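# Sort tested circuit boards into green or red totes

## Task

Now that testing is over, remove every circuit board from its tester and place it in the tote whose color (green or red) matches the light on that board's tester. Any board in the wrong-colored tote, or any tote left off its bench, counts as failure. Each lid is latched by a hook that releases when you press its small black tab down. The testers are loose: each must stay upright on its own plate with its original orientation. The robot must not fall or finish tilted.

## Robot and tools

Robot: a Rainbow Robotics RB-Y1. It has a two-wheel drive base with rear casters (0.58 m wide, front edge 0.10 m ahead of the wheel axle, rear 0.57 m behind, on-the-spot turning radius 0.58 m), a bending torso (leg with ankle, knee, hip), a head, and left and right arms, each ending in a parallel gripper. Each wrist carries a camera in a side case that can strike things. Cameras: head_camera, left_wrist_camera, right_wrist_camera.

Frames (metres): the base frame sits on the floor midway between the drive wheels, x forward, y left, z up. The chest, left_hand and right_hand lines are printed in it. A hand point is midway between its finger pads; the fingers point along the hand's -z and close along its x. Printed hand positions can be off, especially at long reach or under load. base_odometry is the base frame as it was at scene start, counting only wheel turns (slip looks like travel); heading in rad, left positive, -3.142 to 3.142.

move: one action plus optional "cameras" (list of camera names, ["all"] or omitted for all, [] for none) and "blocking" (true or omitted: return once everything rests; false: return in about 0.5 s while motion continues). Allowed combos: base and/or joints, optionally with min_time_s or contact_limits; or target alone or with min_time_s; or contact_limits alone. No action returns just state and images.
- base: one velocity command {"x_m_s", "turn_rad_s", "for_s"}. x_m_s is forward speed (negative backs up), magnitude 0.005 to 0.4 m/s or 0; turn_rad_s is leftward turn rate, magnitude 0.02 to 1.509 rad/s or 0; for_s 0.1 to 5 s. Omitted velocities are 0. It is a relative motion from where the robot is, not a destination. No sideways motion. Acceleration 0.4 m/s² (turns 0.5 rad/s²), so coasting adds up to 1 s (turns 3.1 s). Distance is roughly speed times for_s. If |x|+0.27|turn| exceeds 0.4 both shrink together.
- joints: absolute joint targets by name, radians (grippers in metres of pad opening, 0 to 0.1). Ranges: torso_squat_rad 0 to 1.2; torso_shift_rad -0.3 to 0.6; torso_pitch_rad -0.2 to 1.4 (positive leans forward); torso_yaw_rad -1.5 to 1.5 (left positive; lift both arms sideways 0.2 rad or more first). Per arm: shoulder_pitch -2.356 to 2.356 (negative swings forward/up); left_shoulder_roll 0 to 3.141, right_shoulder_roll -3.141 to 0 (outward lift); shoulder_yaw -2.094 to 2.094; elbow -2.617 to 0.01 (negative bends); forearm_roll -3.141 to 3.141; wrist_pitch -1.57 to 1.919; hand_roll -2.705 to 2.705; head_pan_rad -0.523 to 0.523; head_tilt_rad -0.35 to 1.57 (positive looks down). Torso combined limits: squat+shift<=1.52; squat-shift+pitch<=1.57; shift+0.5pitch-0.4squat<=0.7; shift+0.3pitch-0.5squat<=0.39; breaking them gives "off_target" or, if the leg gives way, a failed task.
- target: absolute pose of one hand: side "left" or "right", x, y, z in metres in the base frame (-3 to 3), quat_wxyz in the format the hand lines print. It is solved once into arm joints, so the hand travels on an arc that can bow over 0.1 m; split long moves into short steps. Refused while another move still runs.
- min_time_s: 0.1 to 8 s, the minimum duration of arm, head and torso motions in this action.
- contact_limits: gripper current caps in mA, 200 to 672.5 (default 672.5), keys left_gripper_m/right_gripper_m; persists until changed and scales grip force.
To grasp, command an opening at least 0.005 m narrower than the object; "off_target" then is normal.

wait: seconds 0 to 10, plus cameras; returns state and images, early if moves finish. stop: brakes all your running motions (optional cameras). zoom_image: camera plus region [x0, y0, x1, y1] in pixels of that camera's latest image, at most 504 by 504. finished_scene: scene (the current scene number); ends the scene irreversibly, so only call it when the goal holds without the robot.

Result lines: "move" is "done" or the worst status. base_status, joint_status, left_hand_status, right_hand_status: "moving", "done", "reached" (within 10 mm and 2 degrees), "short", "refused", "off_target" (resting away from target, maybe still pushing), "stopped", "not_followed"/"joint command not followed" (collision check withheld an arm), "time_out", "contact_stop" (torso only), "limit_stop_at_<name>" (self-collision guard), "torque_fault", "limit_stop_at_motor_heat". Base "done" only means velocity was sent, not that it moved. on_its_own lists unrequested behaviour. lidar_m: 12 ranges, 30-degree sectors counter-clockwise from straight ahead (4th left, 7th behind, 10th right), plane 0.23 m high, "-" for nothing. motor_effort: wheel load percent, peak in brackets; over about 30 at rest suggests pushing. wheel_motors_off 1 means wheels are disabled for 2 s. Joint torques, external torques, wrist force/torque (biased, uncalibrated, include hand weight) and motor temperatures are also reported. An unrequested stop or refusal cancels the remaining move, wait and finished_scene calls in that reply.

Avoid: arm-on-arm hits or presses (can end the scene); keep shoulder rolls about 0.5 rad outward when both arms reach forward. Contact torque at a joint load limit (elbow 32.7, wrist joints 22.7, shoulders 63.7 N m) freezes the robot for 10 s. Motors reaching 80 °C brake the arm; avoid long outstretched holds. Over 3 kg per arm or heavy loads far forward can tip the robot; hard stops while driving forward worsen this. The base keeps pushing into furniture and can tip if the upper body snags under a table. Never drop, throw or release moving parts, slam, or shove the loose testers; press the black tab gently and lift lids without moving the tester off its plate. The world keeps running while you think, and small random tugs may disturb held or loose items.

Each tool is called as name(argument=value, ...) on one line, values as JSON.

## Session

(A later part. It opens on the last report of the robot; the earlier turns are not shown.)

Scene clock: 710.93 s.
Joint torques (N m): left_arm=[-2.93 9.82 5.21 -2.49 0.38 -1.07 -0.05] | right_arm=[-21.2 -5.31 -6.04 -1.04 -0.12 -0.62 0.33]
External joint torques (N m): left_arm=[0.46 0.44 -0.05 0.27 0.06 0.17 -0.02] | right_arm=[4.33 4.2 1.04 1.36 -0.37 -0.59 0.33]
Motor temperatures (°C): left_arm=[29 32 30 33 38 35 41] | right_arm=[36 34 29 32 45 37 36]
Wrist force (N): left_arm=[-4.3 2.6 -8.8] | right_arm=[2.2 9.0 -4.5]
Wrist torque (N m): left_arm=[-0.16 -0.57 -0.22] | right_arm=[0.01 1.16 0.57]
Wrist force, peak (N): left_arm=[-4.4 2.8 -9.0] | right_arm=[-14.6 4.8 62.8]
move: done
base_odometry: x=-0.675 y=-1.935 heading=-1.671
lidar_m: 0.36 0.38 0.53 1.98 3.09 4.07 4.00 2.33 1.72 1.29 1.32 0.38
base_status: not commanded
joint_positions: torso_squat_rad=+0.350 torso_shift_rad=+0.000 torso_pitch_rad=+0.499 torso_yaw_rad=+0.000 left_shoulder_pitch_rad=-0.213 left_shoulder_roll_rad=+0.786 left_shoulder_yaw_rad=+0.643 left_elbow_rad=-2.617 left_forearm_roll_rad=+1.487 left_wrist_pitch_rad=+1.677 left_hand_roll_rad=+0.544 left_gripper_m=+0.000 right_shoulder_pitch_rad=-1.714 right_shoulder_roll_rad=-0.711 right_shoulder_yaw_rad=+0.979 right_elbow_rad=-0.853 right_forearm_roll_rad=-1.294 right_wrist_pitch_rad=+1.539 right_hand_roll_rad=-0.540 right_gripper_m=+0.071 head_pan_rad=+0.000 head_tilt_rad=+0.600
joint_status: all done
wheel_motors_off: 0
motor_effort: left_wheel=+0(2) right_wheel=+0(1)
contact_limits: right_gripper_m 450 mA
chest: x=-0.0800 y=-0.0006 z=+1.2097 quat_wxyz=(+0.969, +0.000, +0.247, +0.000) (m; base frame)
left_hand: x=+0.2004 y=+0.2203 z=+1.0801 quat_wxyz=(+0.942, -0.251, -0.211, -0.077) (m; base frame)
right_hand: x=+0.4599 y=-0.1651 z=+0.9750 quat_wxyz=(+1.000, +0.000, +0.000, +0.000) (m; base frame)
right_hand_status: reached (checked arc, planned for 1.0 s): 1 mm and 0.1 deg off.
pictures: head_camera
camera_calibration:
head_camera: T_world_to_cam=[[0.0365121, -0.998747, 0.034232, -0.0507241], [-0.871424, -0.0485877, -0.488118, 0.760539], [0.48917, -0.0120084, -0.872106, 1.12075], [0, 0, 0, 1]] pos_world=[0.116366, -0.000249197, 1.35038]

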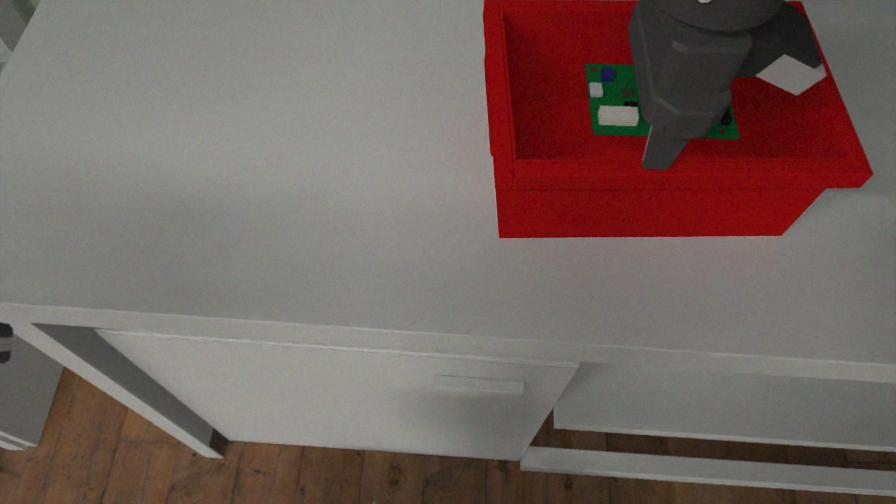

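move(joints={"right_gripper_m":0.082}, cameras=["head_camera"])

move(target={"side":"right","x":0.455,"y":-0.165,"z":1.04,"quat_wxyz":[1,0,0,0]}, min_time_s=2, cameras=["right_wrist_camera"])

move(target={"side":"right","x":0.38,"y":-0.17,"z":1.15,"quat_wxyz":[0.9962,0,-0.0872,0]}, min_time_s=2.5, cameras=["head_camera"])

Scene clock: 724.27 s.
Joint torques (N m): left_arm=[-3.12 9.57 5.34 -2.5 0.47 -1.17 -0.05] | right_arm=[-20.71 -5.51 -6.22 -1.26 -0.17 -0.15 0.36]
External joint torques (N m): left_arm=[0.27 0.19 0.08 0.26 0.15 0.07 -0.02] | right_arm=[4.81 4 0.87 1.14 -0.43 -0.12 0.36]
Motor temperatures (°C): left_arm=[29 32 29 33 38 35 41] | right_arm=[36 34 29 32 45 37 36]
Wrist force (N): left_arm=[-4.1 2.4 -8.6] | right_arm=[3.9 10.3 -5.1]
Wrist torque (N m): left_arm=[-0.14 -0.54 -0.22] | right_arm=[0.03 1.14 0.51]
Wrist force, peak (N): left_arm=[-4.6 2.6 -9.0] | right_arm=[4.6 10.5 -4.9]
move: done
base_odometry: x=-0.675 y=-1.935 heading=-1.671
lidar_m: 0.36 0.38 0.52 1.99 3.09 4.08 4.00 2.32 1.72 1.29 1.32 0.37
base_status: not commanded
joint_positions: torso_squat_rad=+0.350 torso_shift_rad=+0.000 torso_pitch_rad=+0.499 torso_yaw_rad=+0.000 left_shoulder_pitch_rad=-0.213 left_shoulder_roll_rad=+0.786 left_shoulder_yaw_rad=+0.643 left_elbow_rad=-2.617 left_forearm_roll_rad=+1.487 left_wrist_pitch_rad=+1.677 left_hand_roll_rad=+0.544 left_gripper_m=+0.000 right_shoulder_pitch_rad=-1.714 right_shoulder_roll_rad=-0.711 right_shoulder_yaw_rad=+0.979 right_elbow_rad=-0.853 right_forearm_roll_rad=-1.293 right_wrist_pitch_rad=+1.539 right_hand_roll_rad=-0.540 right_gripper_m=+0.082 head_pan_rad=+0.000 head_tilt_rad=+0.600
joint_status: all done
wheel_motors_off: 0
motor_effort: left_wheel=+0(1) right_wheel=-1(2)
contact_limits: right_gripper_m 450 mA
chest: x=-0.0800 y=-0.0006 z=+1.2097 quat_wxyz=(+0.969, +0.000, +0.247, +0.000) (m; base frame)
left_hand: x=+0.2004 y=+0.2204 z=+1.0801 quat_wxyz=(+0.942, -0.251, -0.211, -0.076) (m; base frame)
right_hand: x=+0.4600 y=-0.1651 z=+0.9750 quat_wxyz=(+1.000, +0.000, +0.000, +0.000) (m; base frame)
pictures: head_camera
camera_calibration:
head_camera: T_world_to_cam=[[0.0365361, -0.998746, 0.0342168, -0.0507053], [-0.87144, -0.0486007, -0.488088, 0.760521], [0.489139, -0.0119851, -0.872124, 1.12076], [0, 0, 0, 1]] pos_world=[0.116397, -0.000247456, 1.35037]

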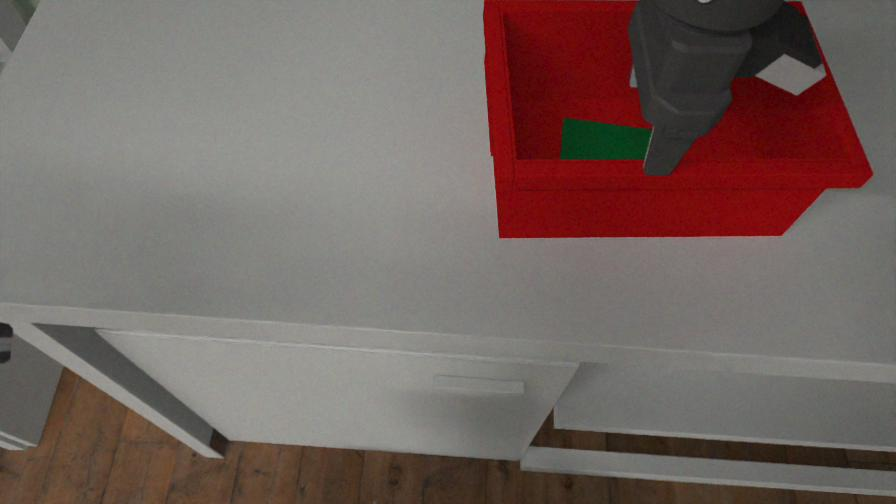

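Scene clock: 726.60 s.
Joint torques (N m): left_arm=[-3 9.67 5.39 -2.44 0.43 -1.06 -0.07] | right_arm=[-24.37 -10.95 -8.89 -2.34 -0.27 0.21 -0.27]
External joint torques (N m): left_arm=[0.39 0.29 0.13 0.32 0.11 0.18 -0.04] | right_arm=[1 -1.58 -1.06 -0.12 -0.53 0.23 -0.27]
Motor temperatures (°C): left_arm=[29 32 29 33 38 35 41] | right_arm=[36 34 29 32 45 37 36]
Wrist force (N): left_arm=[-4.2 2.8 -8.8] | right_arm=[2.2 10.3 -12.7]
Wrist torque (N m): left_arm=[-0.21 -0.56 -0.21] | right_arm=[0.00 0.83 0.52]
Wrist force, peak (N): left_arm=[-4.6 2.6 -9.0] | right_arm=[2.4 10.6 -13.3]
move: done
base_odometry: x=-0.675 y=-1.935 heading=-1.671
lidar_m: 0.36 0.38 0.53 1.98 3.09 4.07 4.00 2.32 1.73 1.29 1.32 0.37
base_status: not commanded
joint_positions: torso_squat_rad=+0.350 torso_shift_rad=+0.000 torso_pitch_rad=+0.500 torso_yaw_rad=+0.000 left_shoulder_pitch_rad=-0.213 left_shoulder_roll_rad=+0.786 left_shoulder_yaw_rad=+0.643 left_elbow_rad=-2.617 left_forearm_roll_rad=+1.487 left_wrist_pitch_rad=+1.677 left_hand_roll_rad=+0.544 left_gripper_m=+0.000 right_shoulder_pitch_rad=-1.795 right_shoulder_roll_rad=-0.787 right_shoulder_yaw_rad=+0.945 right_elbow_rad=-0.963 right_forearm_roll_rad=-1.338 right_wrist_pitch_rad=+1.676 right_hand_roll_rad=-0.597 right_gripper_m=+0.082 head_pan_rad=+0.000 head_tilt_rad=+0.600
joint_status: all done
wheel_motors_off: 0
motor_effort: left_wheel=+2(2) right_wheel=+0(2)
contact_limits: right_gripper_m 450 mA
chest: x=-0.0798 y=-0.0006 z=+1.2097 quat_wxyz=(+0.969, +0.000, +0.247, +0.000) (m; base frame)
left_hand: x=+0.2005 y=+0.2203 z=+1.0800 quat_wxyz=(+0.942, -0.251, -0.211, -0.076) (m; base frame)
right_hand: x=+0.4552 y=-0.1650 z=+1.0395 quat_wxyz=(+1.000, +0.000, +0.001, +0.000) (m; base frame)
right_hand_status: reached (checked arc, planned for 2.0 s): 0 mm and 0.1 deg off.
pictures: right_wrist_camera
camera_calibration:
right_wrist_camera: T_world_to_cam=[[-0.999692, 0.0195906, -0.0152303, 0.476542], [0.0108103, 0.896295, 0.443327, -0.284685], [0.0223359, 0.443026, -0.896231, 1.0663], [0, 0, 0, 1]] pos_world=[0.455656, -0.226574, 1.08912]

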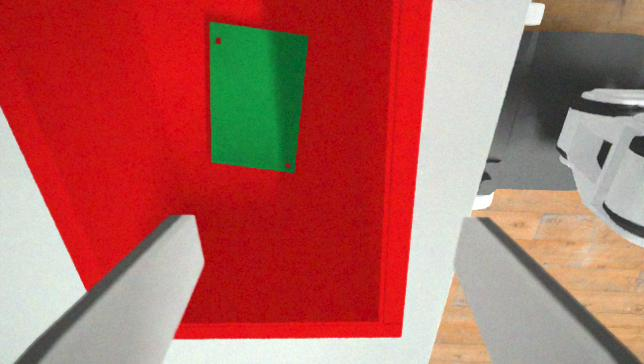

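Scene clock: 729.43 s.
Joint torques (N m): left_arm=[-3.12 9.7 5.26 -2.47 0.42 -1.05 -0.05] | right_arm=[-19.92 -9.42 -11.26 -0.5 0.03 -0.11 -0.18]
External joint torques (N m): left_arm=[0.26 0.32 0 0.29 0.1 0.19 -0.02] | right_arm=[0.5 -0.98 -0.93 -0.37 -0.47 0.07 -0.18]
Motor temperatures (°C): left_arm=[29 32 29 33 38 35 41] | right_arm=[36 34 29 32 45 37 36]
Wrist force (N): left_arm=[-4.3 2.6 -8.7] | right_arm=[1.2 10.1 -13.1]
Wrist torque (N m): left_arm=[-0.16 -0.55 -0.21] | right_arm=[0.04 0.79 0.52]
Wrist force, peak (N): left_arm=[-4.3 3.0 -8.9] | right_arm=[1.2 10.7 -13.3]
move: done
base_odometry: x=-0.675 y=-1.935 heading=-1.671
lidar_m: 0.35 0.38 0.54 1.98 3.09 4.07 4.00 2.32 1.73 1.29 1.33 0.38
base_status: not commanded
joint_positions: torso_squat_rad=+0.350 torso_shift_rad=+0.000 torso_pitch_rad=+0.500 torso_yaw_rad=+0.000 left_shoulder_pitch_rad=-0.213 left_shoulder_roll_rad=+0.786 left_shoulder_yaw_rad=+0.643 left_elbow_rad=-2.617 left_forearm_roll_rad=+1.487 left_wrist_pitch_rad=+1.677 left_hand_roll_rad=+0.544 left_gripper_m=+0.000 right_shoulder_pitch_rad=-1.803 right_shoulder_roll_rad=-1.127 right_shoulder_yaw_rad=+0.823 right_elbow_rad=-1.690 right_forearm_roll_rad=-1.479 right_wrist_pitch_rad=+1.818 right_hand_roll_rad=-1.008 right_gripper_m=+0.082 head_pan_rad=+0.000 head_tilt_rad=+0.600
joint_status: all done
wheel_motors_off: 0
motor_effort: left_wheel=+0(1) right_wheel=-2(2)
contact_limits: right_gripper_m 450 mA
chest: x=-0.0798 y=-0.0007 z=+1.2096 quat_wxyz=(+0.969, +0.000, +0.247, +0.000) (m; base frame)
left_hand: x=+0.2006 y=+0.2203 z=+1.0800 quat_wxyz=(+0.942, -0.251, -0.211, -0.076) (m; base frame)
right_hand: x=+0.3795 y=-0.1701 z=+1.1491 quat_wxyz=(+0.997, -0.003, -0.080, +0.002) (m; base frame)
right_hand_status: reached (checked arc, planned for 2.5 s): 1 mm and 0.9 deg off.
pictures: head_camera
camera_calibration:
head_camera: T_world_to_cam=[[0.0365503, -0.998749, 0.0341312, -0.05064], [-0.871608, -0.0485672, -0.487791, 0.760273], [0.488838, -0.0119202, -0.872293, 1.12082], [0, 0, 0, 1]] pos_world=[0.116613, -0.000291956, 1.35026]

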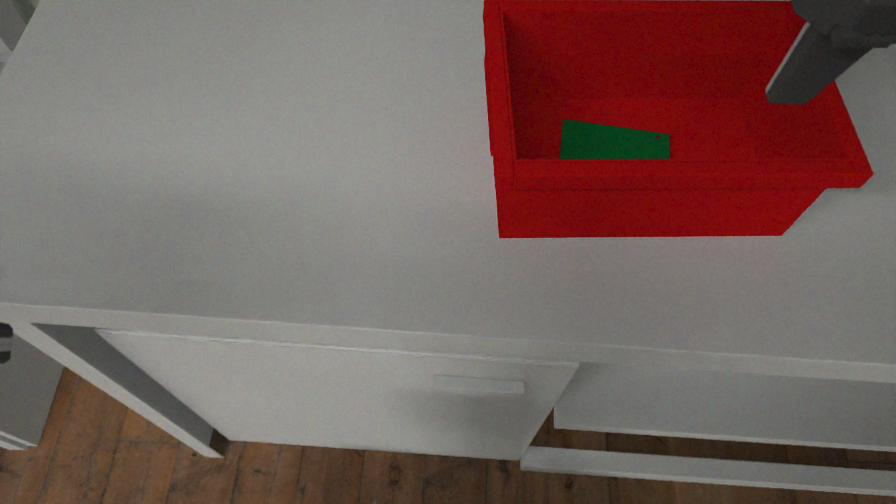

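move(base={"x_m_s":-0.3,"for_s":2.4}, cameras=[])

move(base={"turn_rad_s":1.2,"for_s":2.66}, joints={"head_tilt_rad":0.0,"right_gripper_m":0.0}, cameras=["head_camera"])

Scene clock: 744.07 s.
Joint torques (N m): left_arm=[-3.19 9.74 5.31 -2.59 0.5 -1.14 -0.09] | right_arm=[-19.32 -9.46 -10.51 -0.22 0.24 -0.11 -0.15]
External joint torques (N m): left_arm=[0.2 0.36 0.05 0.17 0.18 0.11 -0.07] | right_arm=[1.1 -1.03 -0.19 -0.09 -0.27 0.06 -0.16]
Motor temperatures (°C): left_arm=[29 32 29 33 38 35 41] | right_arm=[36 34 29 32 45 36 36]
Wrist force (N): left_arm=[-4.0 2.7 -8.8] | right_arm=[1.2 10.7 -13.0]
Wrist torque (N m): left_arm=[-0.18 -0.54 -0.21] | right_arm=[-0.06 0.79 0.52]
Wrist force, peak (N): left_arm=[-4.3 2.8 -9.2] | right_arm=[1.1 10.9 -13.3]
move: done
base_odometry: x=-0.604 y=-1.218 heading=-1.671
lidar_m: 1.08 1.13 2.23 2.95 3.11 3.30 3.29 2.30 1.72 1.66 1.61 1.78
base_status: done (sent for 2.4 of 2.4 s)
joint_positions: torso_squat_rad=+0.350 torso_shift_rad=+0.000 torso_pitch_rad=+0.500 torso_yaw_rad=+0.000 left_shoulder_pitch_rad=-0.213 left_shoulder_roll_rad=+0.786 left_shoulder_yaw_rad=+0.643 left_elbow_rad=-2.617 left_forearm_roll_rad=+1.487 left_wrist_pitch_rad=+1.677 left_hand_roll_rad=+0.544 left_gripper_m=+0.000 right_shoulder_pitch_rad=-1.803 right_shoulder_roll_rad=-1.127 right_shoulder_yaw_rad=+0.823 right_elbow_rad=-1.691 right_forearm_roll_rad=-1.479 right_wrist_pitch_rad=+1.818 right_hand_roll_rad=-1.008 right_gripper_m=+0.082 head_pan_rad=+0.000 head_tilt_rad=+0.600
joint_status: not commanded
wheel_motors_off: 0
motor_effort: left_wheel=+2(21) right_wheel=+4(21)
contact_limits: right_gripper_m 450 mA
chest: x=-0.0798 y=-0.0007 z=+1.2096 quat_wxyz=(+0.969, +0.000, +0.247, +0.000) (m; base frame)
left_hand: x=+0.2006 y=+0.2203 z=+1.0799 quat_wxyz=(+0.942, -0.251, -0.211, -0.076) (m; base frame)
right_hand: x=+0.3796 y=-0.1701 z=+1.1491 quat_wxyz=(+0.997, -0.003, -0.080, +0.002) (m; base frame)
pictures: none
No camera images: "cameras" was empty.

Scene clock: 749.47 s.
Joint torques (N m): left_arm=[-3.19 9.7 5.11 -2.38 0.45 -1.14 -0.13] | right_arm=[-19.49 -9.03 -10.55 -0.28 0.11 -0.11 -0.21]
External joint torques (N m): left_arm=[0.19 0.32 -0.15 0.38 0.13 0.11 -0.1] | right_arm=[0.93 -0.61 -0.22 -0.15 -0.39 0.06 -0.22]
Motor temperatures (°C): left_arm=[29 32 29 33 38 35 41] | right_arm=[36 34 29 32 45 36 36]
Wrist force (N): left_arm=[-4.3 2.6 -9.0] | right_arm=[1.2 10.5 -13.3]
Wrist torque (N m): left_arm=[-0.17 -0.57 -0.22] | right_arm=[-0.01 0.78 0.53]
Wrist force, peak (N): left_arm=[-4.2 2.9 -9.2] | right_arm=[1.4 10.7 -13.5]
move: done
base_odometry: x=-0.604 y=-1.218 heading=+1.529
lidar_m: 3.28 2.17 1.66 1.62 1.61 1.77 1.08 1.17 2.27 2.98 3.15 3.29
base_status: done (sent for 2.67 of 2.67 s)
joint_positions: torso_squat_rad=+0.350 torso_shift_rad=+0.000 torso_pitch_rad=+0.500 torso_yaw_rad=+0.000 left_shoulder_pitch_rad=-0.213 left_shoulder_roll_rad=+0.786 left_shoulder_yaw_rad=+0.643 left_elbow_rad=-2.617 left_forearm_roll_rad=+1.487 left_wrist_pitch_rad=+1.677 left_hand_roll_rad=+0.544 left_gripper_m=+0.000 right_shoulder_pitch_rad=-1.803 right_shoulder_roll_rad=-1.127 right_shoulder_yaw_rad=+0.823 right_elbow_rad=-1.691 right_forearm_roll_rad=-1.479 right_wrist_pitch_rad=+1.818 right_hand_roll_rad=-1.008 right_gripper_m=+0.000 head_pan_rad=+0.000 head_tilt_rad=+0.000
joint_status: all done
wheel_motors_off: 0
motor_effort: left_wheel=+0(23) right_wheel=+4(28)
contact_limits: right_gripper_m 450 mA
chest: x=-0.0798 y=-0.0007 z=+1.2096 quat_wxyz=(+0.969, +0.000, +0.247, +0.000) (m; base frame)
left_hand: x=+0.2006 y=+0.2203 z=+1.0799 quat_wxyz=(+0.942, -0.251, -0.211, -0.076) (m; base frame)
right_hand: x=+0.3796 y=-0.1701 z=+1.1491 quat_wxyz=(+0.997, -0.003, -0.080, +0.002) (m; base frame)
pictures: head_camera
camera_calibration:
head_camera: T_world_to_cam=[[0.0104416, -0.998759, 0.0486888, -0.0697607], [-0.444104, -0.0482577, -0.894675, 1.30452], [0.895914, -0.012281, -0.444057, 0.517642], [0, 0, 0, 1]] pos_world=[0.116309, -0.000363752, 1.40038]

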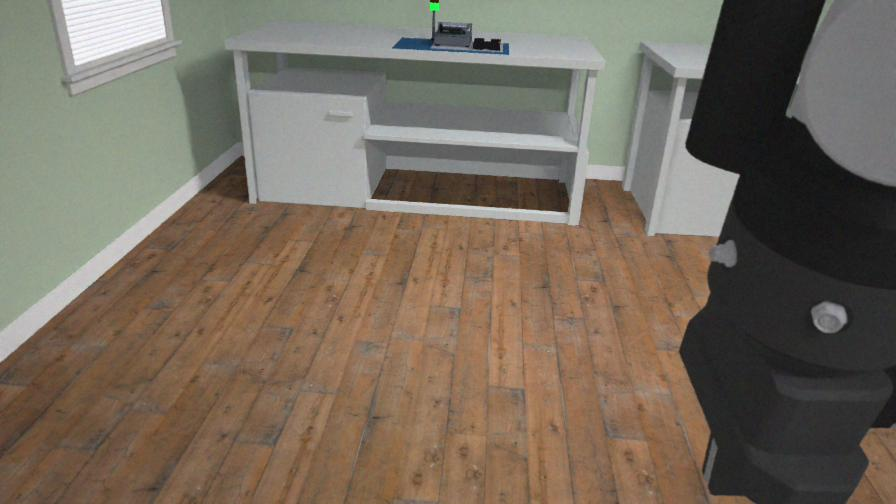

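move(base={"turn_rad_s":0.1,"for_s":0.2}, cameras=[])

move(base={"x_m_s":0.4,"for_s":5}, cameras=[])

move(base={"x_m_s":0.35,"for_s":1.1}, joints={"head_tilt_rad":0.1}, cameras=["head_camera"])

Scene clock: 760.20 s.
Joint torques (N m): left_arm=[-3.07 9.66 5.22 -2.47 0.5 -1.16 -0.12] | right_arm=[-19.27 -8.83 -10.31 -0.19 0.14 0.01 -0.19]
External joint torques (N m): left_arm=[0.31 0.28 -0.04 0.29 0.18 0.08 -0.09] | right_arm=[1.15 -0.4 0.02 -0.05 -0.36 0.19 -0.2]
Motor temperatures (°C): left_arm=[29 32 29 33 38 35 41] | right_arm=[36 34 29 32 45 36 36]
Wrist force (N): left_arm=[-4.2 2.6 -9.0] | right_arm=[1.1 10.7 -13.0]
Wrist torque (N m): left_arm=[-0.17 -0.55 -0.21] | right_arm=[-0.04 0.77 0.53]
Wrist force, peak (N): left_arm=[-4.6 2.7 -9.1] | right_arm=[1.4 10.8 -13.4]
move: done
base_odometry: x=-0.604 y=-1.218 heading=+1.549
lidar_m: 3.29 2.14 1.66 1.63 1.62 1.77 1.08 1.18 2.27 2.98 3.18 3.30
base_status: done (sent for 0.2 of 0.2 s)
joint_positions: torso_squat_rad=+0.350 torso_shift_rad=+0.000 torso_pitch_rad=+0.500 torso_yaw_rad=+0.000 left_shoulder_pitch_rad=-0.213 left_shoulder_roll_rad=+0.786 left_shoulder_yaw_rad=+0.643 left_elbow_rad=-2.617 left_forearm_roll_rad=+1.487 left_wrist_pitch_rad=+1.677 left_hand_roll_rad=+0.544 left_gripper_m=+0.000 right_shoulder_pitch_rad=-1.803 right_shoulder_roll_rad=-1.127 right_shoulder_yaw_rad=+0.823 right_elbow_rad=-1.691 right_forearm_roll_rad=-1.479 right_wrist_pitch_rad=+1.818 right_hand_roll_rad=-1.008 right_gripper_m=+0.000 head_pan_rad=+0.000 head_tilt_rad=+0.000
joint_status: not commanded
wheel_motors_off: 0
motor_effort: left_wheel=+0(19) right_wheel=+4(22)
contact_limits: right_gripper_m 450 mA
chest: x=-0.0798 y=-0.0007 z=+1.2096 quat_wxyz=(+0.969, +0.000, +0.247, +0.000) (m; base frame)
left_hand: x=+0.2006 y=+0.2203 z=+1.0799 quat_wxyz=(+0.942, -0.251, -0.211, -0.076) (m; base frame)
right_hand: x=+0.3796 y=-0.1701 z=+1.1491 quat_wxyz=(+0.997, -0.003, -0.080, +0.002) (m; base frame)
pictures: none
No camera images: "cameras" was empty.

Scene clock: 766.77 s.
Joint torques (N m): left_arm=[-3.1 9.83 5.29 -2.44 0.5 -1.14 0.01] | right_arm=[-19.17 -8.81 -10.29 -0.03 0.24 -0.09 -0.2]
External joint torques (N m): left_arm=[0.29 0.45 0.02 0.32 0.19 0.1 0.04] | right_arm=[1.25 -0.38 0.03 0.11 -0.26 0.08 -0.21]
Motor temperatures (°C): left_arm=[29 32 29 33 38 35 41] | right_arm=[36 34 29 32 45 36 36]
Wrist force (N): left_arm=[-4.2 2.6 -8.8] | right_arm=[1.3 10.5 -13.0]
Wrist torque (N m): left_arm=[-0.18 -0.56 -0.20] | right_arm=[-0.01 0.81 0.51]
Wrist force, peak (N): left_arm=[-4.1 3.0 -9.2] | right_arm=[1.2 10.9 -13.5]
move: done
base_odometry: x=-0.559 y=+0.781 heading=+1.549
lidar_m: 1.44 1.38 1.47 1.44 1.56 2.27 3.08 3.76 3.24 3.18 1.56 1.40
base_status: done (sent for 5 of 5 s)
joint_positions: torso_squat_rad=+0.350 torso_shift_rad=+0.000 torso_pitch_rad=+0.500 torso_yaw_rad=+0.000 left_shoulder_pitch_rad=-0.213 left_shoulder_roll_rad=+0.786 left_shoulder_yaw_rad=+0.643 left_elbow_rad=-2.617 left_forearm_roll_rad=+1.487 left_wrist_pitch_rad=+1.677 left_hand_roll_rad=+0.544 left_gripper_m=+0.000 right_shoulder_pitch_rad=-1.803 right_shoulder_roll_rad=-1.127 right_shoulder_yaw_rad=+0.823 right_elbow_rad=-1.691 right_forearm_roll_rad=-1.479 right_wrist_pitch_rad=+1.818 right_hand_roll_rad=-1.008 right_gripper_m=+0.000 head_pan_rad=+0.000 head_tilt_rad=+0.000
joint_status: not commanded
wheel_motors_off: 0
motor_effort: left_wheel=+0(27) right_wheel=-1(27)
contact_limits: right_gripper_m 450 mA
chest: x=-0.0797 y=-0.0007 z=+1.2096 quat_wxyz=(+0.969, +0.000, +0.247, +0.000) (m; base frame)
left_hand: x=+0.2006 y=+0.2203 z=+1.0799 quat_wxyz=(+0.942, -0.251, -0.211, -0.076) (m; base frame)
right_hand: x=+0.3796 y=-0.1701 z=+1.1491 quat_wxyz=(+0.997, -0.003, -0.080, +0.002) (m; base frame)
pictures: none
No camera images: "cameras" was empty.

Scene clock: 769.20 s.
Joint torques (N m): left_arm=[-2.96 9.83 5.27 -2.53 0.52 -1.14 -0.06] | right_arm=[-18.8 -8.99 -10.26 -0.05 0.07 -0.03 -0.19]
External joint torques (N m): left_arm=[0.42 0.45 0.01 0.24 0.2 0.1 -0.03] | right_arm=[1.62 -0.56 0.07 0.09 -0.43 0.14 -0.2]
Motor temperatures (°C): left_arm=[29 32 29 33 38 35 41] | right_arm=[36 34 29 32 45 36 36]
Wrist force (N): left_arm=[-4.3 2.6 -8.9] | right_arm=[1.0 10.7 -13.1]
Wrist torque (N m): left_arm=[-0.18 -0.58 -0.20] | right_arm=[-0.03 0.77 0.51]
Wrist force, peak (N): left_arm=[-4.8 2.8 -9.0] | right_arm=[1.6 10.7 -13.6]
move: done
base_odometry: x=-0.551 y=+1.166 heading=+1.549
lidar_m: 1.33 1.01 1.36 1.42 1.52 2.23 3.46 4.10 3.28 2.90 1.32 1.08
base_status: done (sent for 1.1 of 1.1 s)
joint_positions: torso_squat_rad=+0.350 torso_shift_rad=+0.000 torso_pitch_rad=+0.500 torso_yaw_rad=+0.000 left_shoulder_pitch_rad=-0.213 left_shoulder_roll_rad=+0.786 left_shoulder_yaw_rad=+0.643 left_elbow_rad=-2.617 left_forearm_roll_rad=+1.487 left_wrist_pitch_rad=+1.677 left_hand_roll_rad=+0.544 left_gripper_m=+0.000 right_shoulder_pitch_rad=-1.803 right_shoulder_roll_rad=-1.127 right_shoulder_yaw_rad=+0.823 right_elbow_rad=-1.691 right_forearm_roll_rad=-1.479 right_wrist_pitch_rad=+1.818 right_hand_roll_rad=-1.008 right_gripper_m=+0.000 head_pan_rad=+0.000 head_tilt_rad=+0.100
joint_status: all done
wheel_motors_off: 0
motor_effort: left_wheel=+0(24) right_wheel=-3(19)
contact_limits: right_gripper_m 450 mA
chest: x=-0.0797 y=-0.0007 z=+1.2096 quat_wxyz=(+0.969, +0.000, +0.247, +0.000) (m; base frame)
left_hand: x=+0.2006 y=+0.2203 z=+1.0799 quat_wxyz=(+0.942, -0.251, -0.211, -0.076) (m; base frame)
right_hand: x=+0.3797 y=-0.1701 z=+1.1491 quat_wxyz=(+0.997, -0.003, -0.080, +0.002) (m; base frame)
pictures: head_camera
camera_calibration:
head_camera: T_world_to_cam=[[0.0153415, -0.99876, 0.047368, -0.0681347], [-0.531266, -0.0482755, -0.845829, 1.24048], [0.847066, -0.0121887, -0.531348, 0.639288], [0, 0, 0, 1]] pos_world=[0.11855, -0.000373388, 1.39214]

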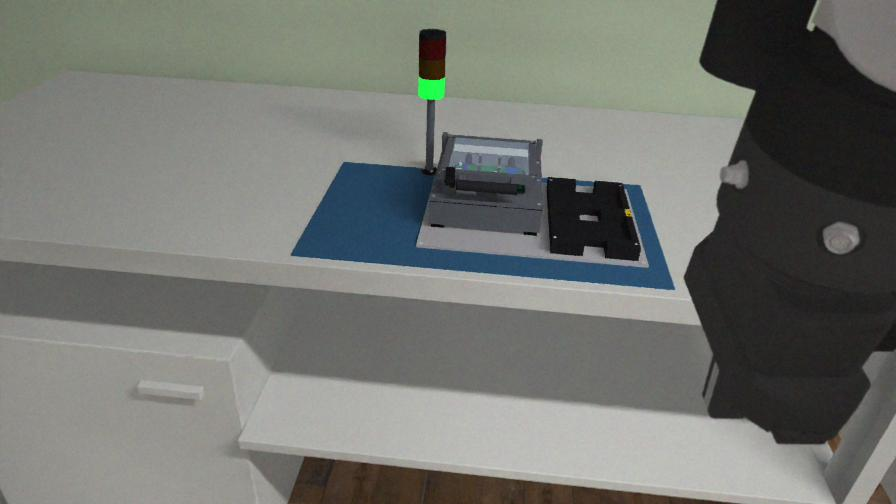

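move(base={"turn_rad_s":-0.2,"for_s":0.38}, cameras=[])

move(target={"side":"right","x":0.27,"y":-0.22,"z":1.12,"quat_wxyz":[0.9976,0,-0.07,0]}, min_time_s=2, cameras=[])

move(base={"x_m_s":0.2,"for_s":2.5}, joints={"head_tilt_rad":0.6}, cameras=["head_camera"])

Scene clock: 780.03 s.
Joint torques (N m): left_arm=[-3.17 9.56 5.48 -2.45 0.46 -1.07 -0.05] | right_arm=[-19.11 -8.91 -10.44 -0.21 0.08 -0.17 -0.12]
External joint torques (N m): left_arm=[0.21 0.18 0.22 0.31 0.14 0.17 -0.02] | right_arm=[1.31 -0.48 -0.12 -0.07 -0.42 0 -0.13]
Motor temperatures (°C): left_arm=[29 32 29 33 38 35 41] | right_arm=[36 34 29 32 45 36 36]
Wrist force (N): left_arm=[-4.1 2.5 -8.9] | right_arm=[1.3 10.6 -13.1]
Wrist torque (N m): left_arm=[-0.17 -0.53 -0.23] | right_arm=[-0.02 0.82 0.54]
Wrist force, peak (N): left_arm=[-4.6 2.6 -9.1] | right_arm=[1.1 10.7 -13.5]
move: done
base_odometry: x=-0.551 y=+1.166 heading=+1.482
lidar_m: 1.56 1.02 1.31 1.42 1.48 2.07 3.46 3.62 3.32 3.22 1.32 1.09
base_status: done (sent for 0.37 of 0.37 s)
joint_positions: torso_squat_rad=+0.350 torso_shift_rad=+0.000 torso_pitch_rad=+0.500 torso_yaw_rad=+0.000 left_shoulder_pitch_rad=-0.213 left_shoulder_roll_rad=+0.786 left_shoulder_yaw_rad=+0.643 left_elbow_rad=-2.617 left_forearm_roll_rad=+1.487 left_wrist_pitch_rad=+1.677 left_hand_roll_rad=+0.544 left_gripper_m=+0.000 right_shoulder_pitch_rad=-1.803 right_shoulder_roll_rad=-1.127 right_shoulder_yaw_rad=+0.823 right_elbow_rad=-1.691 right_forearm_roll_rad=-1.479 right_wrist_pitch_rad=+1.818 right_hand_roll_rad=-1.008 right_gripper_m=+0.000 head_pan_rad=+0.000 head_tilt_rad=+0.100
joint_status: not commanded
wheel_motors_off: 0
motor_effort: left_wheel=+0(23) right_wheel=-4(22)
contact_limits: right_gripper_m 450 mA
chest: x=-0.0797 y=-0.0007 z=+1.2096 quat_wxyz=(+0.969, +0.000, +0.247, +0.000) (m; base frame)
left_hand: x=+0.2006 y=+0.2203 z=+1.0799 quat_wxyz=(+0.942, -0.251, -0.211, -0.076) (m; base frame)
right_hand: x=+0.3796 y=-0.1701 z=+1.1491 quat_wxyz=(+0.997, -0.003, -0.080, +0.002) (m; base frame)
pictures: none
No camera images: "cameras" was empty.

Scene clock: 782.37 s.
Joint torques (N m): left_arm=[-3.25 9.68 5.35 -2.44 0.38 -1.14 -0.11] | right_arm=[-11.31 -10.08 -10.44 1.02 0.02 -0.37 -0.31]
External joint torques (N m): left_arm=[0.13 0.3 0.09 0.32 0.07 0.1 -0.08] | right_arm=[2.29 -0.69 -0.83 -0.55 -0.47 -0.29 -0.31]
Motor temperatures (°C): left_arm=[29 32 29 33 38 35 41] | right_arm=[36 34 29 32 45 36 36]
Wrist force (N): left_arm=[-4.2 2.7 -9.0] | right_arm=[1.3 10.8 -13.1]
Wrist torque (N m): left_arm=[-0.18 -0.56 -0.21] | right_arm=[-0.06 0.81 0.54]
Wrist force, peak (N): left_arm=[-4.4 2.9 -9.2] | right_arm=[1.1 11.0 -13.3]
move: done
base_odometry: x=-0.551 y=+1.166 heading=+1.482
lidar_m: 1.56 1.01 1.32 1.42 1.48 2.07 3.46 3.61 3.32 3.22 1.31 1.09
base_status: not commanded
joint_positions: torso_squat_rad=+0.350 torso_shift_rad=+0.000 torso_pitch_rad=+0.500 torso_yaw_rad=+0.000 left_shoulder_pitch_rad=-0.213 left_shoulder_roll_rad=+0.786 left_shoulder_yaw_rad=+0.643 left_elbow_rad=-2.617 left_forearm_roll_rad=+1.487 left_wrist_pitch_rad=+1.677 left_hand_roll_rad=+0.544 left_gripper_m=+0.000 right_shoulder_pitch_rad=-1.553 right_shoulder_roll_rad=-1.506 right_shoulder_yaw_rad=+0.723 right_elbow_rad=-2.238 right_forearm_roll_rad=-1.648 right_wrist_pitch_rad=+1.670 right_hand_roll_rad=-1.197 right_gripper_m=+0.000 head_pan_rad=+0.000 head_tilt_rad=+0.100
joint_status: all done
wheel_motors_off: 0
motor_effort: left_wheel=+0(2) right_wheel=-5(6)
contact_limits: right_gripper_m 450 mA
chest: x=-0.0797 y=-0.0007 z=+1.2096 quat_wxyz=(+0.969, +0.000, +0.247, +0.000) (m; base frame)
left_hand: x=+0.2006 y=+0.2203 z=+1.0799 quat_wxyz=(+0.942, -0.251, -0.211, -0.076) (m; base frame)
right_hand: x=+0.2697 y=-0.2195 z=+1.1205 quat_wxyz=(+0.998, -0.005, -0.067, +0.001) (m; base frame)
right_hand_status: reached (checked arc, planned for 2.0 s): 1 mm and 0.7 deg off.
pictures: none
No camera images: "cameras" was empty.

Scene clock: 785.73 s.
Joint torques (N m): left_arm=[-3.23 9.43 5.3 -2.54 0.49 -1.18 -0.03] | right_arm=[-11.86 -10 -9.88 1.33 0.17 -0.33 -0.24]
External joint torques (N m): left_arm=[0.15 0.06 0.03 0.22 0.17 0.06 0] | right_arm=[1.74 -0.61 -0.27 -0.25 -0.32 -0.25 -0.25]
Motor temperatures (°C): left_arm=[29 32 29 33 38 35 41] | right_arm=[36 34 29 32 45 36 36]
Wrist force (N): left_arm=[-4.2 2.6 -8.9] | right_arm=[1.3 10.8 -13.0]
Wrist torque (N m): left_arm=[-0.18 -0.56 -0.22] | right_arm=[-0.07 0.80 0.54]
Wrist force, peak (N): left_arm=[-4.6 2.7 -9.0] | right_arm=[1.7 10.7 -13.6]
move: done
base_odometry: x=-0.507 y=+1.665 heading=+1.482
lidar_m: 1.06 0.61 0.60 1.41 1.48 2.05 3.96 4.46 3.33 1.32 0.74 0.98
base_status: done (sent for 2.5 of 2.5 s)
joint_positions: torso_squat_rad=+0.350 torso_shift_rad=+0.000 torso_pitch_rad=+0.500 torso_yaw_rad=+0.000 left_shoulder_pitch_rad=-0.213 left_shoulder_roll_rad=+0.786 left_shoulder_yaw_rad=+0.643 left_elbow_rad=-2.617 left_forearm_roll_rad=+1.487 left_wrist_pitch_rad=+1.677 left_hand_roll_rad=+0.544 left_gripper_m=+0.000 right_shoulder_pitch_rad=-1.553 right_shoulder_roll_rad=-1.506 right_shoulder_yaw_rad=+0.723 right_elbow_rad=-2.238 right_forearm_roll_rad=-1.648 right_wrist_pitch_rad=+1.670 right_hand_roll_rad=-1.197 right_gripper_m=+0.000 head_pan_rad=+0.000 head_tilt_rad=+0.600
joint_status: all done
wheel_motors_off: 0
motor_effort: left_wheel=-2(25) right_wheel=-1(27)
contact_limits: right_gripper_m 450 mA
chest: x=-0.0797 y=-0.0007 z=+1.2096 quat_wxyz=(+0.969, +0.000, +0.247, +0.000) (m; base frame)
left_hand: x=+0.2006 y=+0.2203 z=+1.0799 quat_wxyz=(+0.942, -0.251, -0.211, -0.076) (m; base frame)
right_hand: x=+0.2697 y=-0.2195 z=+1.1205 quat_wxyz=(+0.998, -0.005, -0.067, +0.001) (m; base frame)
pictures: head_camera
camera_calibration:
head_camera: T_world_to_cam=[[0.0365762, -0.998751, 0.034025, -0.0505616], [-0.871733, -0.0485349, -0.487572, 0.760094], [0.488615, -0.0118272, -0.87242, 1.12086], [0, 0, 0, 1]] pos_world=[0.116778, -0.000350768, 1.35018]

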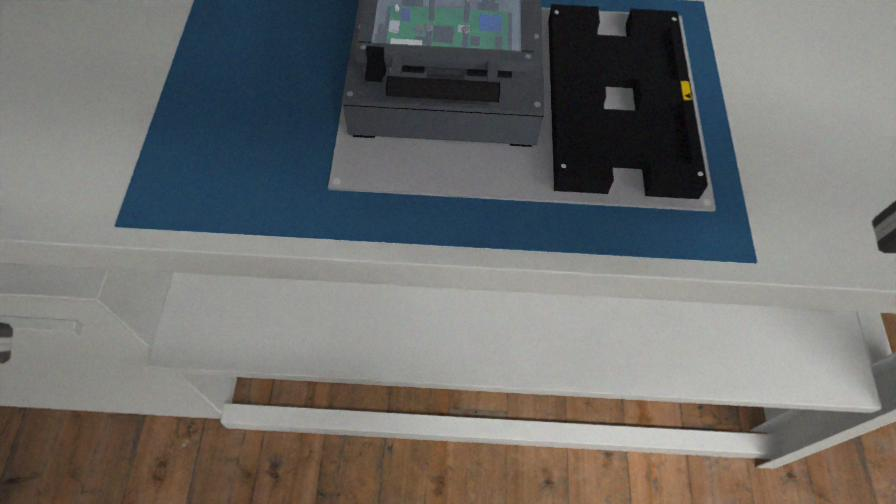

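move(base={"x_m_s":0.1,"for_s":1.2}, cameras=["head_camera"])

zoom_image(camera="head_camera", region=[300, 0, 600, 170])

Scene clock: 809.10 s.
Joint torques (N m): left_arm=[-3.06 9.75 5.29 -2.52 0.48 -1.07 -0.11] | right_arm=[-11.95 -9.96 -9.58 1.37 0.13 -0.32 -0.25]
External joint torques (N m): left_arm=[0.32 0.37 0.03 0.24 0.16 0.17 -0.08] | right_arm=[1.64 -0.57 0.03 -0.2 -0.36 -0.24 -0.26]
Motor temperatures (°C): left_arm=[29 32 29 33 38 35 41] | right_arm=[36 34 29 32 45 36 36]
Wrist force (N): left_arm=[-4.3 2.7 -8.9] | right_arm=[1.2 10.9 -12.9]
Wrist torque (N m): left_arm=[-0.19 -0.57 -0.21] | right_arm=[-0.07 0.77 0.53]
Wrist force, peak (N): left_arm=[-4.4 2.9 -9.2] | right_arm=[1.3 10.8 -13.5]
move: done
base_odometry: x=-0.496 y=+1.784 heading=+1.482
lidar_m: 0.93 0.60 0.52 1.09 1.47 2.05 4.08 4.46 3.35 1.09 0.68 0.97
base_status: done (sent for 1.2 of 1.2 s)
joint_positions: torso_squat_rad=+0.350 torso_shift_rad=+0.000 torso_pitch_rad=+0.500 torso_yaw_rad=+0.000 left_shoulder_pitch_rad=-0.213 left_shoulder_roll_rad=+0.786 left_shoulder_yaw_rad=+0.643 left_elbow_rad=-2.617 left_forearm_roll_rad=+1.487 left_wrist_pitch_rad=+1.677 left_hand_roll_rad=+0.544 left_gripper_m=+0.000 right_shoulder_pitch_rad=-1.553 right_shoulder_roll_rad=-1.506 right_shoulder_yaw_rad=+0.723 right_elbow_rad=-2.238 right_forearm_roll_rad=-1.648 right_wrist_pitch_rad=+1.670 right_hand_roll_rad=-1.197 right_gripper_m=+0.000 head_pan_rad=+0.000 head_tilt_rad=+0.600
joint_status: not commanded
wheel_motors_off: 0
motor_effort: left_wheel=-2(20) right_wheel=-2(23)
contact_limits: right_gripper_m 450 mA
chest: x=-0.0796 y=-0.0007 z=+1.2096 quat_wxyz=(+0.969, +0.000, +0.247, +0.000) (m; base frame)
left_hand: x=+0.2007 y=+0.2203 z=+1.0798 quat_wxyz=(+0.942, -0.251, -0.211, -0.076) (m; base frame)
right_hand: x=+0.2697 y=-0.2195 z=+1.1204 quat_wxyz=(+0.998, -0.005, -0.067, +0.001) (m; base frame)
pictures: head_camera
camera_calibration:
head_camera: T_world_to_cam=[[0.03658, -0.998751, 0.0340208, -0.0505586], [-0.871787, -0.0485349, -0.487475, 0.76003], [0.488518, -0.0118271, -0.872474, 1.12087], [0, 0, 0, 1]] pos_world=[0.116867, -0.000350839, 1.35015]

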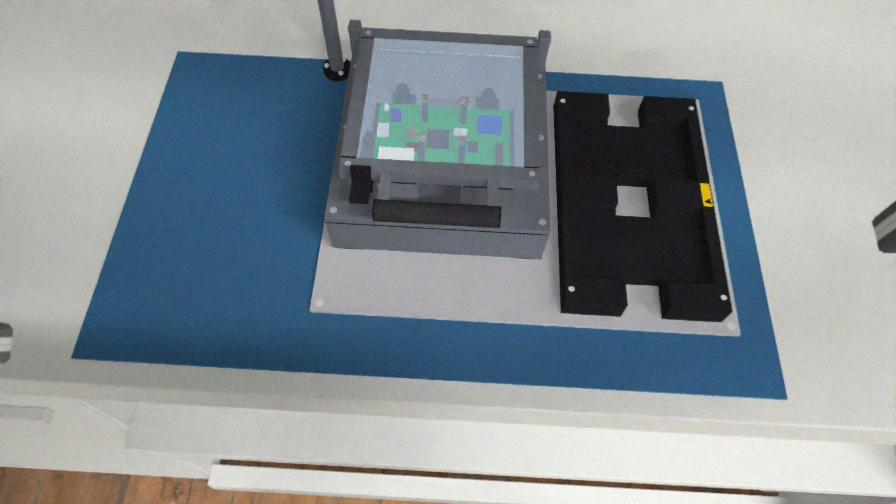

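Scaled by 1.680 from the camera's 896x504 image, which has a finer 1280x720 frame.

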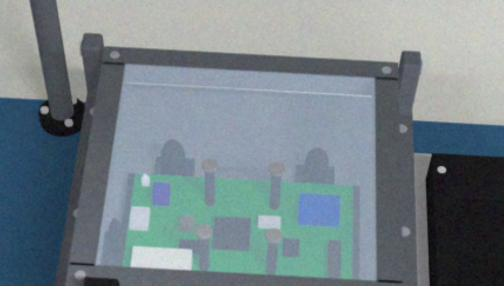

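move(base={"x_m_s":0.05,"for_s":0.57}, cameras=["head_camera"])

zoom_image(camera="head_camera", region=[300, 120, 600, 290])

Scene clock: 828.33 s.
Joint torques (N m): left_arm=[-2.93 9.81 5.17 -2.43 0.45 -1.18 -0.12] | right_arm=[-12.06 -9.92 -9.61 1.38 0.18 -0.31 -0.26]
External joint torques (N m): left_arm=[0.45 0.43 -0.09 0.33 0.14 0.06 -0.09] | right_arm=[1.54 -0.53 0 -0.2 -0.31 -0.23 -0.27]
Motor temperatures (°C): left_arm=[29 32 29 33 38 35 41] | right_arm=[35 34 29 32 45 36 36]
Wrist force (N): left_arm=[-4.4 2.7 -8.8] | right_arm=[0.9 10.6 -13.1]
Wrist torque (N m): left_arm=[-0.19 -0.57 -0.21] | right_arm=[-0.05 0.76 0.53]
Wrist force, peak (N): left_arm=[-4.2 2.8 -9.3] | right_arm=[1.9 10.9 -13.4]
move: done
base_odometry: x=-0.493 y=+1.812 heading=+1.482
lidar_m: 0.91 0.60 0.50 1.05 1.47 2.05 4.11 4.47 3.34 1.08 0.68 0.95
base_status: done (sent for 0.57 of 0.57 s)
joint_positions: torso_squat_rad=+0.350 torso_shift_rad=+0.000 torso_pitch_rad=+0.500 torso_yaw_rad=+0.000 left_shoulder_pitch_rad=-0.213 left_shoulder_roll_rad=+0.786 left_shoulder_yaw_rad=+0.643 left_elbow_rad=-2.617 left_forearm_roll_rad=+1.487 left_wrist_pitch_rad=+1.677 left_hand_roll_rad=+0.544 left_gripper_m=+0.000 right_shoulder_pitch_rad=-1.553 right_shoulder_roll_rad=-1.506 right_shoulder_yaw_rad=+0.723 right_elbow_rad=-2.238 right_forearm_roll_rad=-1.648 right_wrist_pitch_rad=+1.670 right_hand_roll_rad=-1.197 right_gripper_m=+0.000 head_pan_rad=+0.000 head_tilt_rad=+0.600
joint_status: not commanded
wheel_motors_off: 0
motor_effort: left_wheel=-1(19) right_wheel=+1(21)
contact_limits: right_gripper_m 450 mA
chest: x=-0.0797 y=-0.0007 z=+1.2096 quat_wxyz=(+0.969, +0.000, +0.247, +0.000) (m; base frame)
left_hand: x=+0.2006 y=+0.2203 z=+1.0799 quat_wxyz=(+0.942, -0.251, -0.211, -0.076) (m; base frame)
right_hand: x=+0.2696 y=-0.2195 z=+1.1205 quat_wxyz=(+0.998, -0.005, -0.067, +0.001) (m; base frame)
pictures: head_camera
camera_calibration:
head_camera: T_world_to_cam=[[0.0365737, -0.998751, 0.0340276, -0.0505638], [-0.871698, -0.0485348, -0.487634, 0.760143], [0.488677, -0.0118272, -0.872385, 1.12085], [0, 0, 0, 1]] pos_world=[0.11673, -0.000350804, 1.35021]

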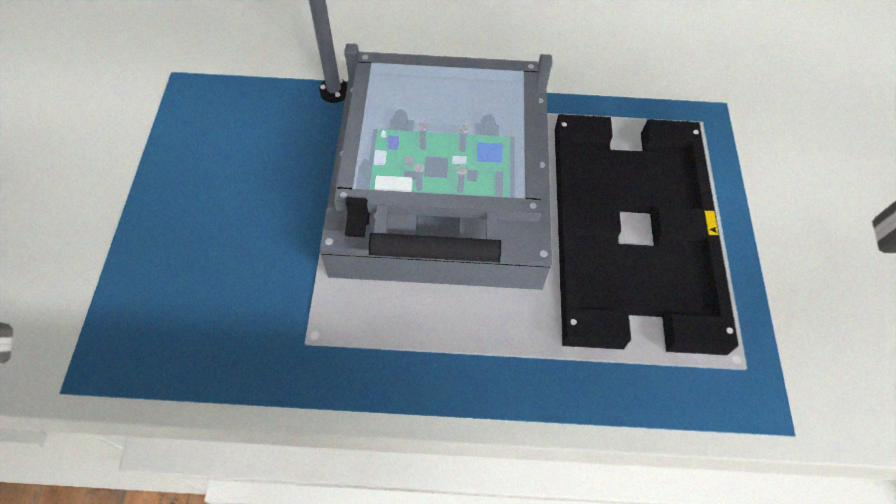

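Scaled by 1.680 from the camera's 896x504 image, which has a finer 1280x720 frame.

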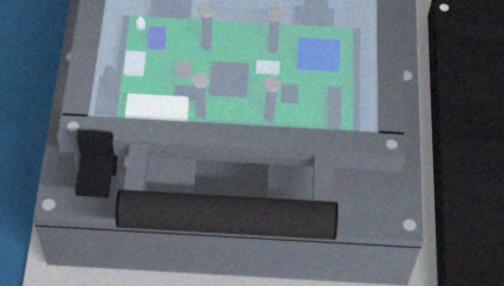

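move(target={"side":"left","x":0.295,"y":0.113,"z":1.026,"quat_wxyz":[0.943,-0.209,-0.253,-0.056]}, min_time_s=2, cameras=["head_camera","left_wrist_camera"])

move(target={"side":"left","x":0.331,"y":0.079,"z":0.963,"quat_wxyz":[0.943,-0.209,-0.253,-0.056]}, min_time_s=1.5, cameras=["head_camera","left_wrist_camera"])

Scene clock: 844.73 s.
Joint torques (N m): left_arm=[-9.97 4.58 4.93 -4.43 0.15 -1.57 0.32] | right_arm=[-11.48 -9.85 -9.61 1.44 0.17 -0.33 -0.23]
External joint torques (N m): left_arm=[-0.03 -1.61 -0.98 1.39 0.34 -0.31 0.35] | right_arm=[2.11 -0.46 0 -0.14 -0.32 -0.25 -0.24]
Motor temperatures (°C): left_arm=[29 32 29 33 38 35 41] | right_arm=[35 34 29 32 45 36 36]
Wrist force (N): left_arm=[-5.0 2.1 -8.7] | right_arm=[1.1 10.8 -13.0]
Wrist torque (N m): left_arm=[-0.12 -0.62 -0.20] | right_arm=[-0.05 0.78 0.51]
Wrist force, peak (N): left_arm=[-5.0 2.3 -9.0] | right_arm=[1.3 10.9 -13.4]
move: done
base_odometry: x=-0.493 y=+1.812 heading=+1.482
lidar_m: 0.91 0.60 0.50 1.05 1.47 2.05 4.11 4.47 3.33 1.08 0.68 0.94
base_status: not commanded
joint_positions: torso_squat_rad=+0.350 torso_shift_rad=+0.000 torso_pitch_rad=+0.500 torso_yaw_rad=+0.000 left_shoulder_pitch_rad=-0.646 left_shoulder_roll_rad=+0.720 left_shoulder_yaw_rad=-0.141 left_elbow_rad=-2.435 left_forearm_roll_rad=+0.784 left_wrist_pitch_rad=+1.562 left_hand_roll_rad=+0.804 left_gripper_m=+0.000 right_shoulder_pitch_rad=-1.553 right_shoulder_roll_rad=-1.506 right_shoulder_yaw_rad=+0.723 right_elbow_rad=-2.238 right_forearm_roll_rad=-1.648 right_wrist_pitch_rad=+1.670 right_hand_roll_rad=-1.197 right_gripper_m=+0.000 head_pan_rad=+0.000 head_tilt_rad=+0.600
joint_status: all done
wheel_motors_off: 0
motor_effort: left_wheel=-1(3) right_wheel=+2(2)
contact_limits: right_gripper_m 450 mA
chest: x=-0.0797 y=-0.0007 z=+1.2096 quat_wxyz=(+0.969, +0.000, +0.247, +0.000) (m; base frame)
left_hand: x=+0.2950 y=+0.1132 z=+1.0261 quat_wxyz=(+0.943, -0.209, -0.253, -0.056) (m; base frame)
left_hand_status: reached (checked arc, planned for 2.0 s): 0 mm and 0.0 deg off.
right_hand: x=+0.2696 y=-0.2195 z=+1.1205 quat_wxyz=(+0.998, -0.005, -0.067, +0.001) (m; base frame)
pictures: head_camera, left_wrist_camera
camera_calibration:
head_camera: T_world_to_cam=[[0.0365743, -0.998751, 0.0340269, -0.0505634], [-0.871703, -0.0485349, -0.487626, 0.760139], [0.488668, -0.0118268, -0.872389, 1.12085], [0, 0, 0, 1]] pos_world=[0.116741, -0.000350876, 1.3502]
left_wrist_camera: T_world_to_cam=[[0.874244, 0.0087881, 0.485407, -0.758325], [-0.3894, -0.584422, 0.711911, -0.515197], [0.289939, -0.811402, -0.507506, 0.596043], [0, 0, 0, 1]] pos_world=[0.289527, 0.189202, 1.03737]

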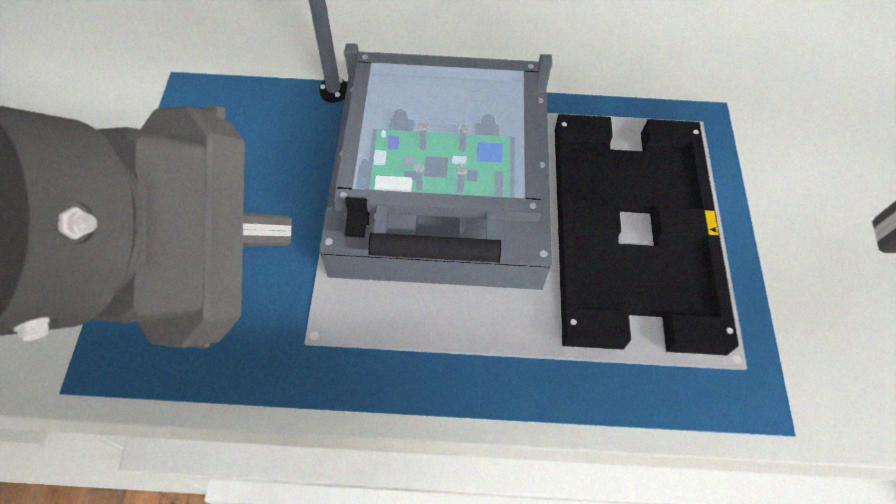

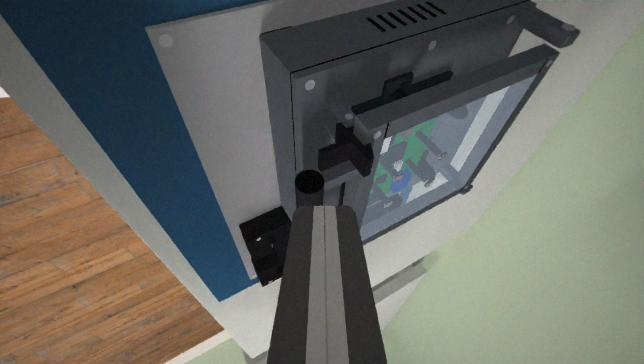

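Scene clock: 846.57 s.
Joint torques (N m): left_arm=[-14.41 0.2 3.52 -8.49 1.13 -3.18 -0.2] | right_arm=[-11.94 -9.91 -9.73 1.43 0.09 -0.25 -0.22]
External joint torques (N m): left_arm=[-2.87 -4.25 -2.21 -0.78 1.19 -1.91 -0.17] | right_arm=[1.65 -0.52 -0.11 -0.15 -0.4 -0.16 -0.23]
Motor temperatures (°C): left_arm=[29 32 29 33 38 35 41] | right_arm=[35 34 29 32 45 36 36]
Wrist force (N): left_arm=[-6.6 10.1 -8.3] | right_arm=[1.4 10.5 -12.8]
Wrist torque (N m): left_arm=[0.07 -0.45 -0.19] | right_arm=[-0.01 0.82 0.53]
Wrist force, peak (N): left_arm=[-7.3 11.2 -7.1] | right_arm=[1.2 10.9 -13.3]
move: done
base_odometry: x=-0.493 y=+1.812 heading=+1.482
lidar_m: 0.91 0.60 0.50 1.05 1.47 2.04 4.11 4.47 3.33 1.09 0.68 0.95
base_status: not commanded
joint_positions: torso_squat_rad=+0.350 torso_shift_rad=+0.000 torso_pitch_rad=+0.500 torso_yaw_rad=+0.000 left_shoulder_pitch_rad=-0.678 left_shoulder_roll_rad=+0.592 left_shoulder_yaw_rad=-0.301 left_elbow_rad=-2.172 left_forearm_roll_rad=+0.604 left_wrist_pitch_rad=+1.387 left_hand_roll_rad=+0.699 left_gripper_m=+0.000 right_shoulder_pitch_rad=-1.553 right_shoulder_roll_rad=-1.506 right_shoulder_yaw_rad=+0.723 right_elbow_rad=-2.238 right_forearm_roll_rad=-1.648 right_wrist_pitch_rad=+1.670 right_hand_roll_rad=-1.197 right_gripper_m=+0.000 head_pan_rad=+0.000 head_tilt_rad=+0.600
joint_status: all done
wheel_motors_off: 0
motor_effort: left_wheel=-1(2) right_wheel=-1(2)
contact_limits: right_gripper_m 450 mA
chest: x=-0.0797 y=-0.0006 z=+1.2096 quat_wxyz=(+0.969, +0.000, +0.247, +0.000) (m; base frame)
left_hand: x=+0.3309 y=+0.0800 z=+0.9626 quat_wxyz=(+0.943, -0.208, -0.253, -0.055) (m; base frame)
left_hand_status: reached (checked arc, planned for 1.5 s): 1 mm and 0.1 deg off.
right_hand: x=+0.2697 y=-0.2194 z=+1.1205 quat_wxyz=(+0.998, -0.005, -0.067, +0.002) (m; base frame)
pictures: head_camera, left_wrist_camera
camera_calibration:
head_camera: T_world_to_cam=[[0.0366973, -0.998743, 0.0341442, -0.0505899], [-0.871697, -0.0486995, -0.48762, 0.760138], [0.48867, -0.011869, -0.872388, 1.12085], [0, 0, 0, 1]] pos_world=[0.11674, -0.000204531, 1.3502]
left_wrist_camera: T_world_to_cam=[[0.874814, 0.00930441, 0.484369, -0.757842], [-0.387733, -0.585986, 0.711536, -0.475471], [0.290454, -0.810267, -0.509022, 0.527689], [0, 0, 0, 1]] pos_world=[0.325346, 0.156001, 0.973996]

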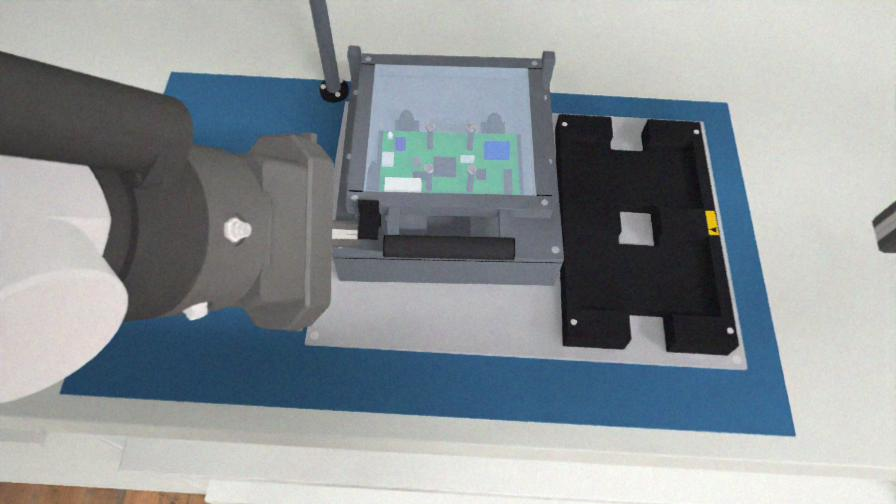

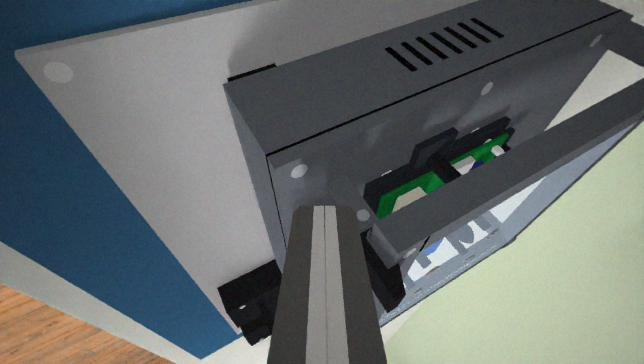

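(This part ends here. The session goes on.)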